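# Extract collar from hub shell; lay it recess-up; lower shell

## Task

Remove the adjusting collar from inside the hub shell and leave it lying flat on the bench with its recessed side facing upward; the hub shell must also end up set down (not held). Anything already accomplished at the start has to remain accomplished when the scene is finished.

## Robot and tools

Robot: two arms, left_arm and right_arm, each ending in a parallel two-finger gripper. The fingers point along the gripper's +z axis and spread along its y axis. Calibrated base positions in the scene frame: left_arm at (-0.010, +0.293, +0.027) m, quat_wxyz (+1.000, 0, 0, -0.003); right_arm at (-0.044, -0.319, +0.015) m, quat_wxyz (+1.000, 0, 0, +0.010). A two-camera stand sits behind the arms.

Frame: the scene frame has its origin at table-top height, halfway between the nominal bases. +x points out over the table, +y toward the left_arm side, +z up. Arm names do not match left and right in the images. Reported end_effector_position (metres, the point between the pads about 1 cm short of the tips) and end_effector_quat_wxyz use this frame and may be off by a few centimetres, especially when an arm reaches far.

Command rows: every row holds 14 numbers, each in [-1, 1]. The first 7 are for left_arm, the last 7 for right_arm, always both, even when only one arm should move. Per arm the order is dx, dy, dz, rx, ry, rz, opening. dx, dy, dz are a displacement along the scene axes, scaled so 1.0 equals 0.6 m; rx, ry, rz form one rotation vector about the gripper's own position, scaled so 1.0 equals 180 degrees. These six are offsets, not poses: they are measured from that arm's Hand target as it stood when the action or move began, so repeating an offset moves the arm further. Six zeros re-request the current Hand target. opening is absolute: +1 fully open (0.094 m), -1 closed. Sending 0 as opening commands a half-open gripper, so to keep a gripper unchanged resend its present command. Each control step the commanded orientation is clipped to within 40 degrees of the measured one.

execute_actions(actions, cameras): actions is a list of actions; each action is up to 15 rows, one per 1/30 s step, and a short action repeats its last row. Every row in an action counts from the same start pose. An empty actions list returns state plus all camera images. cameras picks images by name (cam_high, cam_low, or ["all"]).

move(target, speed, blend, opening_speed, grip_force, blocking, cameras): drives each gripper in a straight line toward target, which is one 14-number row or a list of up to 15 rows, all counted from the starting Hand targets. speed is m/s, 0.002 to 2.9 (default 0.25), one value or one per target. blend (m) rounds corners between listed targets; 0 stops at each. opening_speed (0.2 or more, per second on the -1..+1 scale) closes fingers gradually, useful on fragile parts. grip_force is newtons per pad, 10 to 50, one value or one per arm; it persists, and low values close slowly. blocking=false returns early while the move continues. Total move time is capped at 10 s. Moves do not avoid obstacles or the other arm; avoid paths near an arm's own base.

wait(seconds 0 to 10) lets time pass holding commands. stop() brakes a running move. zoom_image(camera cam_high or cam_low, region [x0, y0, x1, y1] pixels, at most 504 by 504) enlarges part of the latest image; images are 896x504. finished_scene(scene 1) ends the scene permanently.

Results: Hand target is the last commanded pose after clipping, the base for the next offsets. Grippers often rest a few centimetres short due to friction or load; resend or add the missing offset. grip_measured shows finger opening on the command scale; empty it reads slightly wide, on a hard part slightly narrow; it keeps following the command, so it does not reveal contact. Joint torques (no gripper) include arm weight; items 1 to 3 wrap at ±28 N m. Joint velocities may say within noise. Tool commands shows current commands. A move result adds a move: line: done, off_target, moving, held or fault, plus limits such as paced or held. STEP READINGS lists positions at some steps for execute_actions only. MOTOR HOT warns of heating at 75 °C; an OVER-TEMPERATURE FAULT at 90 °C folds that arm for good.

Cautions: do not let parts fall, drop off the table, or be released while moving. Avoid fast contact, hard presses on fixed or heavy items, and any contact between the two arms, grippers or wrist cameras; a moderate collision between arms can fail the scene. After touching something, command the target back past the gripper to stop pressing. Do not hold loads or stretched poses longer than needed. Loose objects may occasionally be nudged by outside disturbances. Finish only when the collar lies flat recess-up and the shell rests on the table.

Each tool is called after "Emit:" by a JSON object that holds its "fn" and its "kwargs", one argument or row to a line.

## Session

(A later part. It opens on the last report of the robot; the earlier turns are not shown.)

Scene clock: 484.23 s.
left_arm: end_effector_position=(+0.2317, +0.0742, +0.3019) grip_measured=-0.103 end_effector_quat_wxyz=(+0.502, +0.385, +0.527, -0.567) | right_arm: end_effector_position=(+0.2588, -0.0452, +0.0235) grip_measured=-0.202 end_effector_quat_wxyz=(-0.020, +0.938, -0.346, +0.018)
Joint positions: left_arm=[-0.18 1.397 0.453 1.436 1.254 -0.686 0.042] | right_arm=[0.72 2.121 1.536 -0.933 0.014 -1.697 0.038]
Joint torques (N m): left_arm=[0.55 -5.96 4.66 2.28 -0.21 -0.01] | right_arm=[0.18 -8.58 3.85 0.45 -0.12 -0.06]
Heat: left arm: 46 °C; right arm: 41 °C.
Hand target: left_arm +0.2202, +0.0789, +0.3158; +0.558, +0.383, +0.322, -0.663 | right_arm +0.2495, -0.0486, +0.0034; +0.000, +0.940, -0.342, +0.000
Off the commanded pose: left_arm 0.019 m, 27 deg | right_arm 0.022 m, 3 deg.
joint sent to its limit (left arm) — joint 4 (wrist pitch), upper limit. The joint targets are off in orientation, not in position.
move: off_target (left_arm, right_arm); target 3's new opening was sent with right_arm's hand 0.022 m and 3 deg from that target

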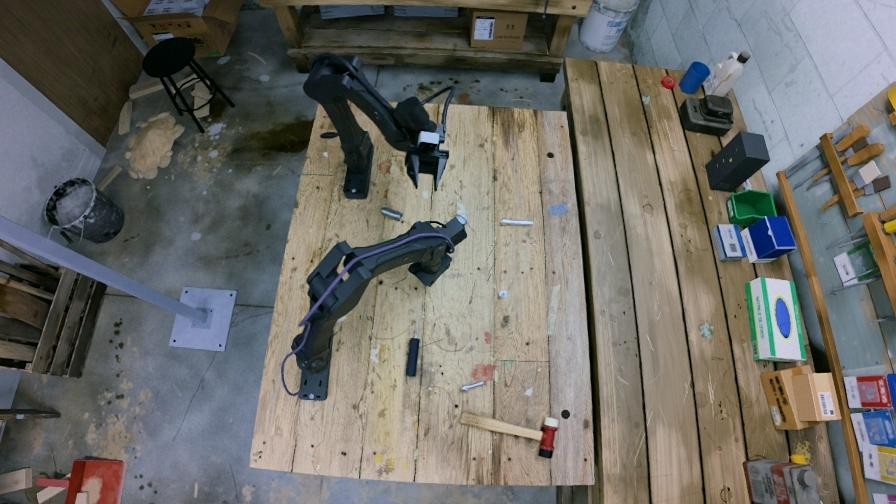

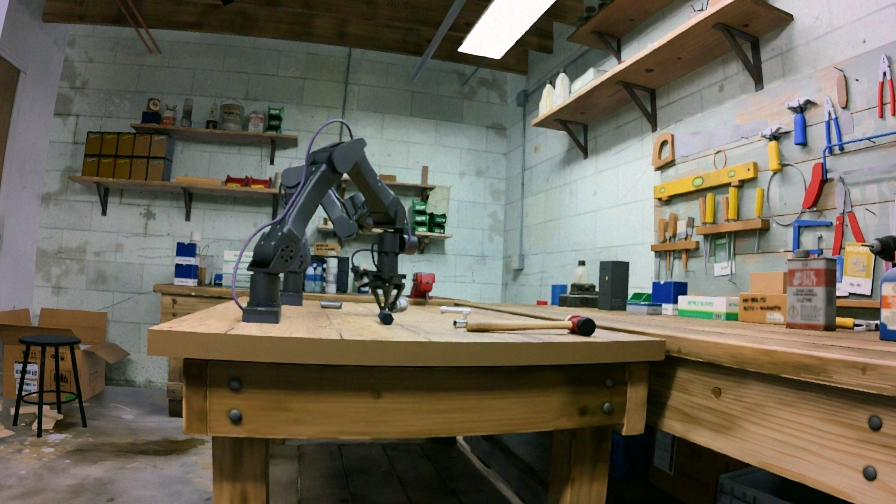

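Emit:
{"fn": "move", "kwargs": {
  "target": [
    [0,0,0,0,0,0,-0.1,0,0,0.12,0,0,0,-0.2],
    [0,0.1,0.05,0,0,0,-0.1,-0.12,-0.3,0.3,0,0,0,-0.2]
  ],
  "speed": [0.1,0.35],
  "blend": [0.02,0],
  "cameras": ["cam_high","cam_low"]
}}

Emit:
{"fn": "zoom_image", "kwargs": {
  "camera": "cam_high",
  "region": [415, 240, 465, 290]
}}

Emit:
{"fn": "zoom_image", "kwargs": {
  "camera": "cam_low",
  "region": [360, 270, 420, 330]
}}

Scene clock: 490.97 s.
left_arm: end_effector_position=(+0.2321, +0.1372, +0.3353) grip_measured=-0.103 end_effector_quat_wxyz=(+0.531, +0.325, +0.568, -0.538) | right_arm: end_effector_position=(+0.2131, -0.2254, +0.1877) grip_measured=-0.202 end_effector_quat_wxyz=(-0.023, +0.926, -0.370, +0.065)
Joint positions: left_arm=[0.086 1.195 0.436 1.435 1.341 -0.934 0.042] | right_arm=[0.365 1.47 1.387 -1.362 0.057 -2.001 0.038]
Joint torques (N m): left_arm=[0.49 -4.27 5.11 2.05 -0.34 -0.01] | right_arm=[-0.35 -6.35 4.79 -0.56 -0.54 -0.57]
Heat: left arm: 45 °C; right arm: 41 °C.
Hand target: left_arm +0.2202, +0.1389, +0.3458; +0.558, +0.382, +0.322, -0.663 | right_arm +0.1775, -0.2286, +0.1834; +0.000, +0.940, -0.342, +0.000
Off the commanded pose: left_arm 0.016 m, 33 deg | right_arm 0.036 m, 9 deg.
joint sent to its limit (left arm) — joint 4 (wrist pitch), upper limit. The joint targets are off in orientation, not in position.
move: off_target (left_arm, right_arm)

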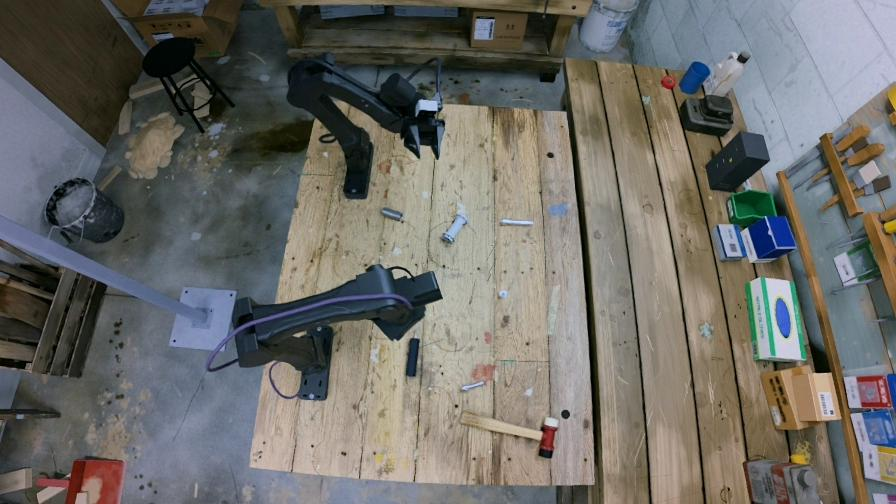

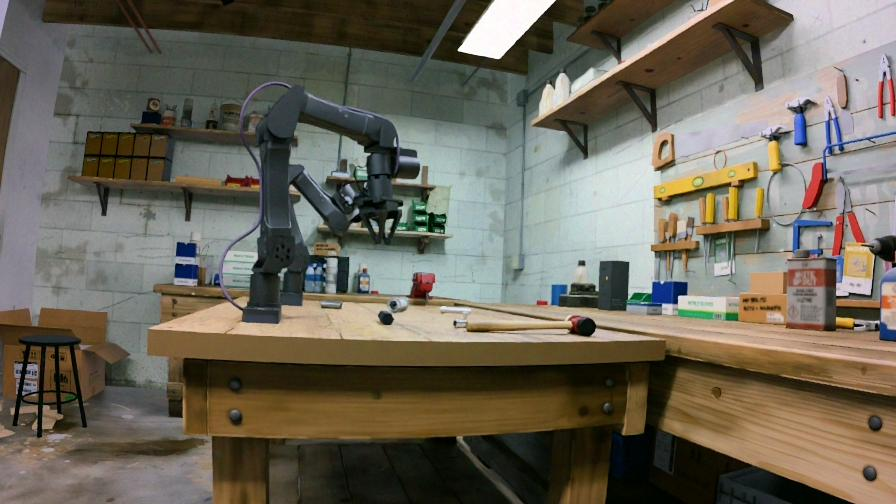

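Scaled by 10.080 from the camera's 896x504 image, which has a finer 1280x720 frame.

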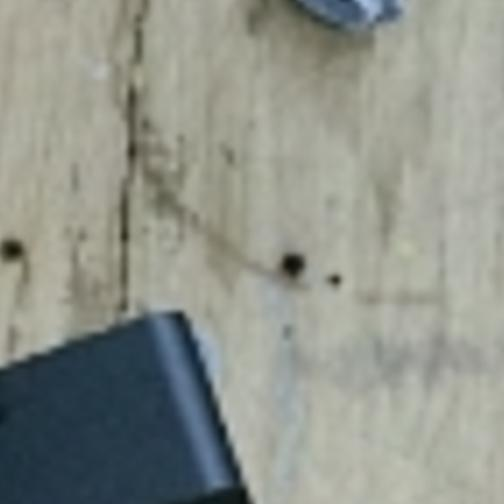

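Scaled by 8.400 from the camera's 896x504 image, which has a finer 1280x720 frame.

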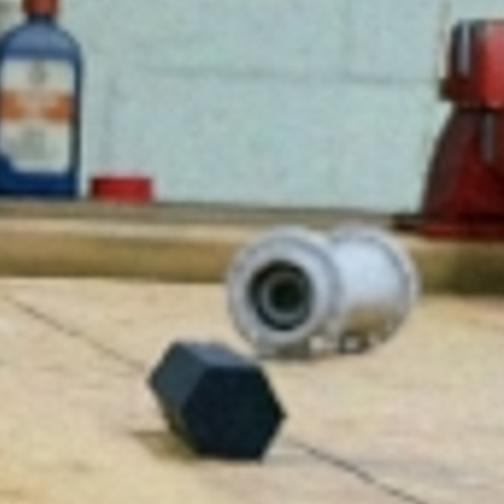

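Collar is likely under the wrist; move the arm further aside.

Emit:
{"fn": "move", "kwargs": {
  "target": [0,0,0,0,0,0,-0.1,-0.06,-0.16,0.1,0,0,-0.2,-0.2],
  "speed": 0.3,
  "cameras": ["cam_high","cam_low"]
}}

Emit:
{"fn": "zoom_image", "kwargs": {
  "camera": "cam_high",
  "region": [415, 250, 455, 290]
}}

Emit:
{"fn": "zoom_image", "kwargs": {
  "camera": "cam_high",
  "region": [370, 220, 510, 360]
}}

Scene clock: 495.73 s.
left_arm: end_effector_position=(+0.2321, +0.1372, +0.3353) grip_measured=-0.103 end_effector_quat_wxyz=(+0.531, +0.325, +0.569, -0.538) | right_arm: end_effector_position=(+0.1655, -0.3340, +0.2542) grip_measured=-0.202 end_effector_quat_wxyz=(-0.082, +0.772, -0.610, +0.156)
Joint positions: left_arm=[0.086 1.195 0.436 1.435 1.341 -0.936 0.042] | right_arm=[-0.048 1.108 1.361 -1.474 0.054 -1.843 0.038]
Joint torques (N m): left_arm=[0.4 -4.33 5.05 2.03 -0.36 0] | right_arm=[-0.53 -2.55 3.7 0.24 -0.49 -0.11]
Heat: left arm: 45 °C; right arm: 40 °C.
Hand target: left_arm +0.2202, +0.1389, +0.3458; +0.558, +0.382, +0.322, -0.663 | right_arm +0.1415, -0.3246, +0.2434; +0.000, +0.788, -0.615, +0.000
Off the commanded pose: left_arm 0.016 m, 33 deg | right_arm 0.028 m, 20 deg.
joint sent to its limit (left arm) — joint 4 (wrist pitch), upper limit. The joint targets are off in orientation, not in position.
joint sent to its limit (right arm) — joint 4 (wrist pitch), lower limit. The joint targets are off in orientation, not in position.
move: off_target (left_arm, right_arm)

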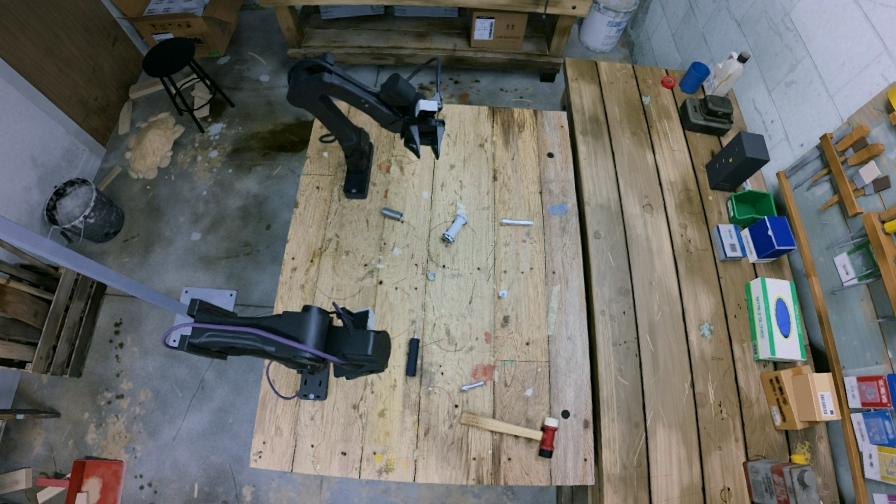

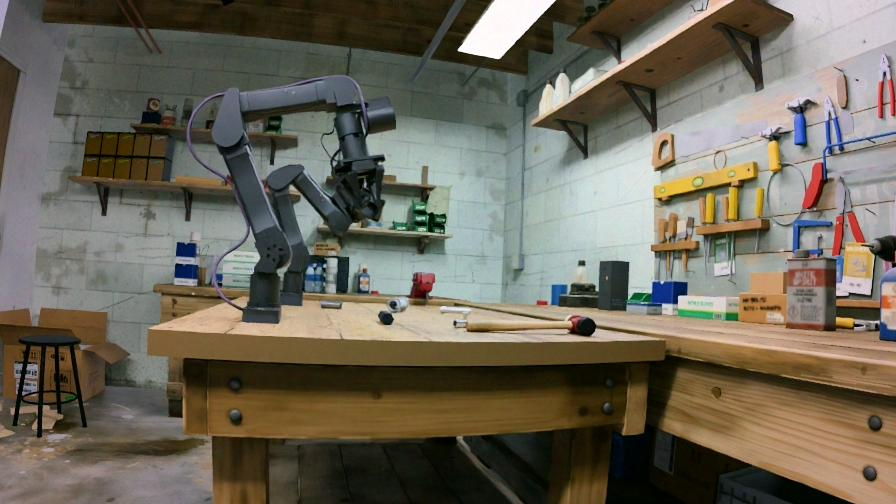

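Scaled by 12.600 from the camera's 896x504 image, which has a finer 1280x720 frame.

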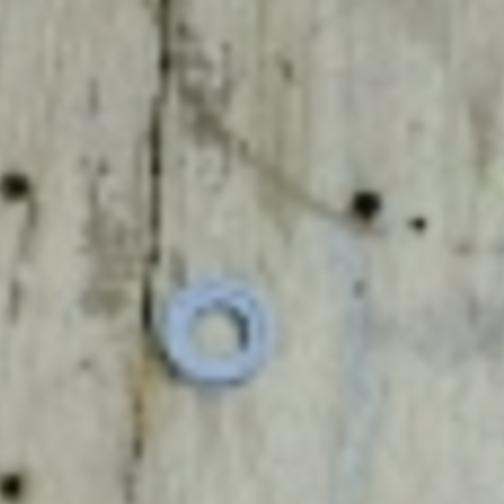

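Scaled by 3.600 from the camera's 896x504 image, which has a finer 1280x720 frame.

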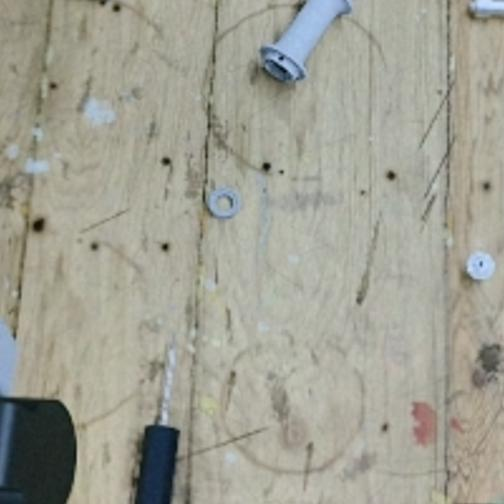

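Emit:
{"fn": "zoom_image", "kwargs": {
  "camera": "cam_high",
  "region": [425, 269, 439, 283]
}}

Scaled by 36.000 from the camera's 896x504 image, which has a finer 1280x720 frame.

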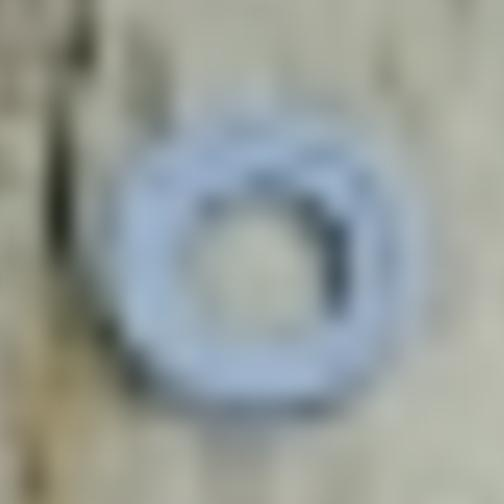

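Emit:
{"fn": "finished_scene", "kwargs": {

}}

The scene is finished: the task was done.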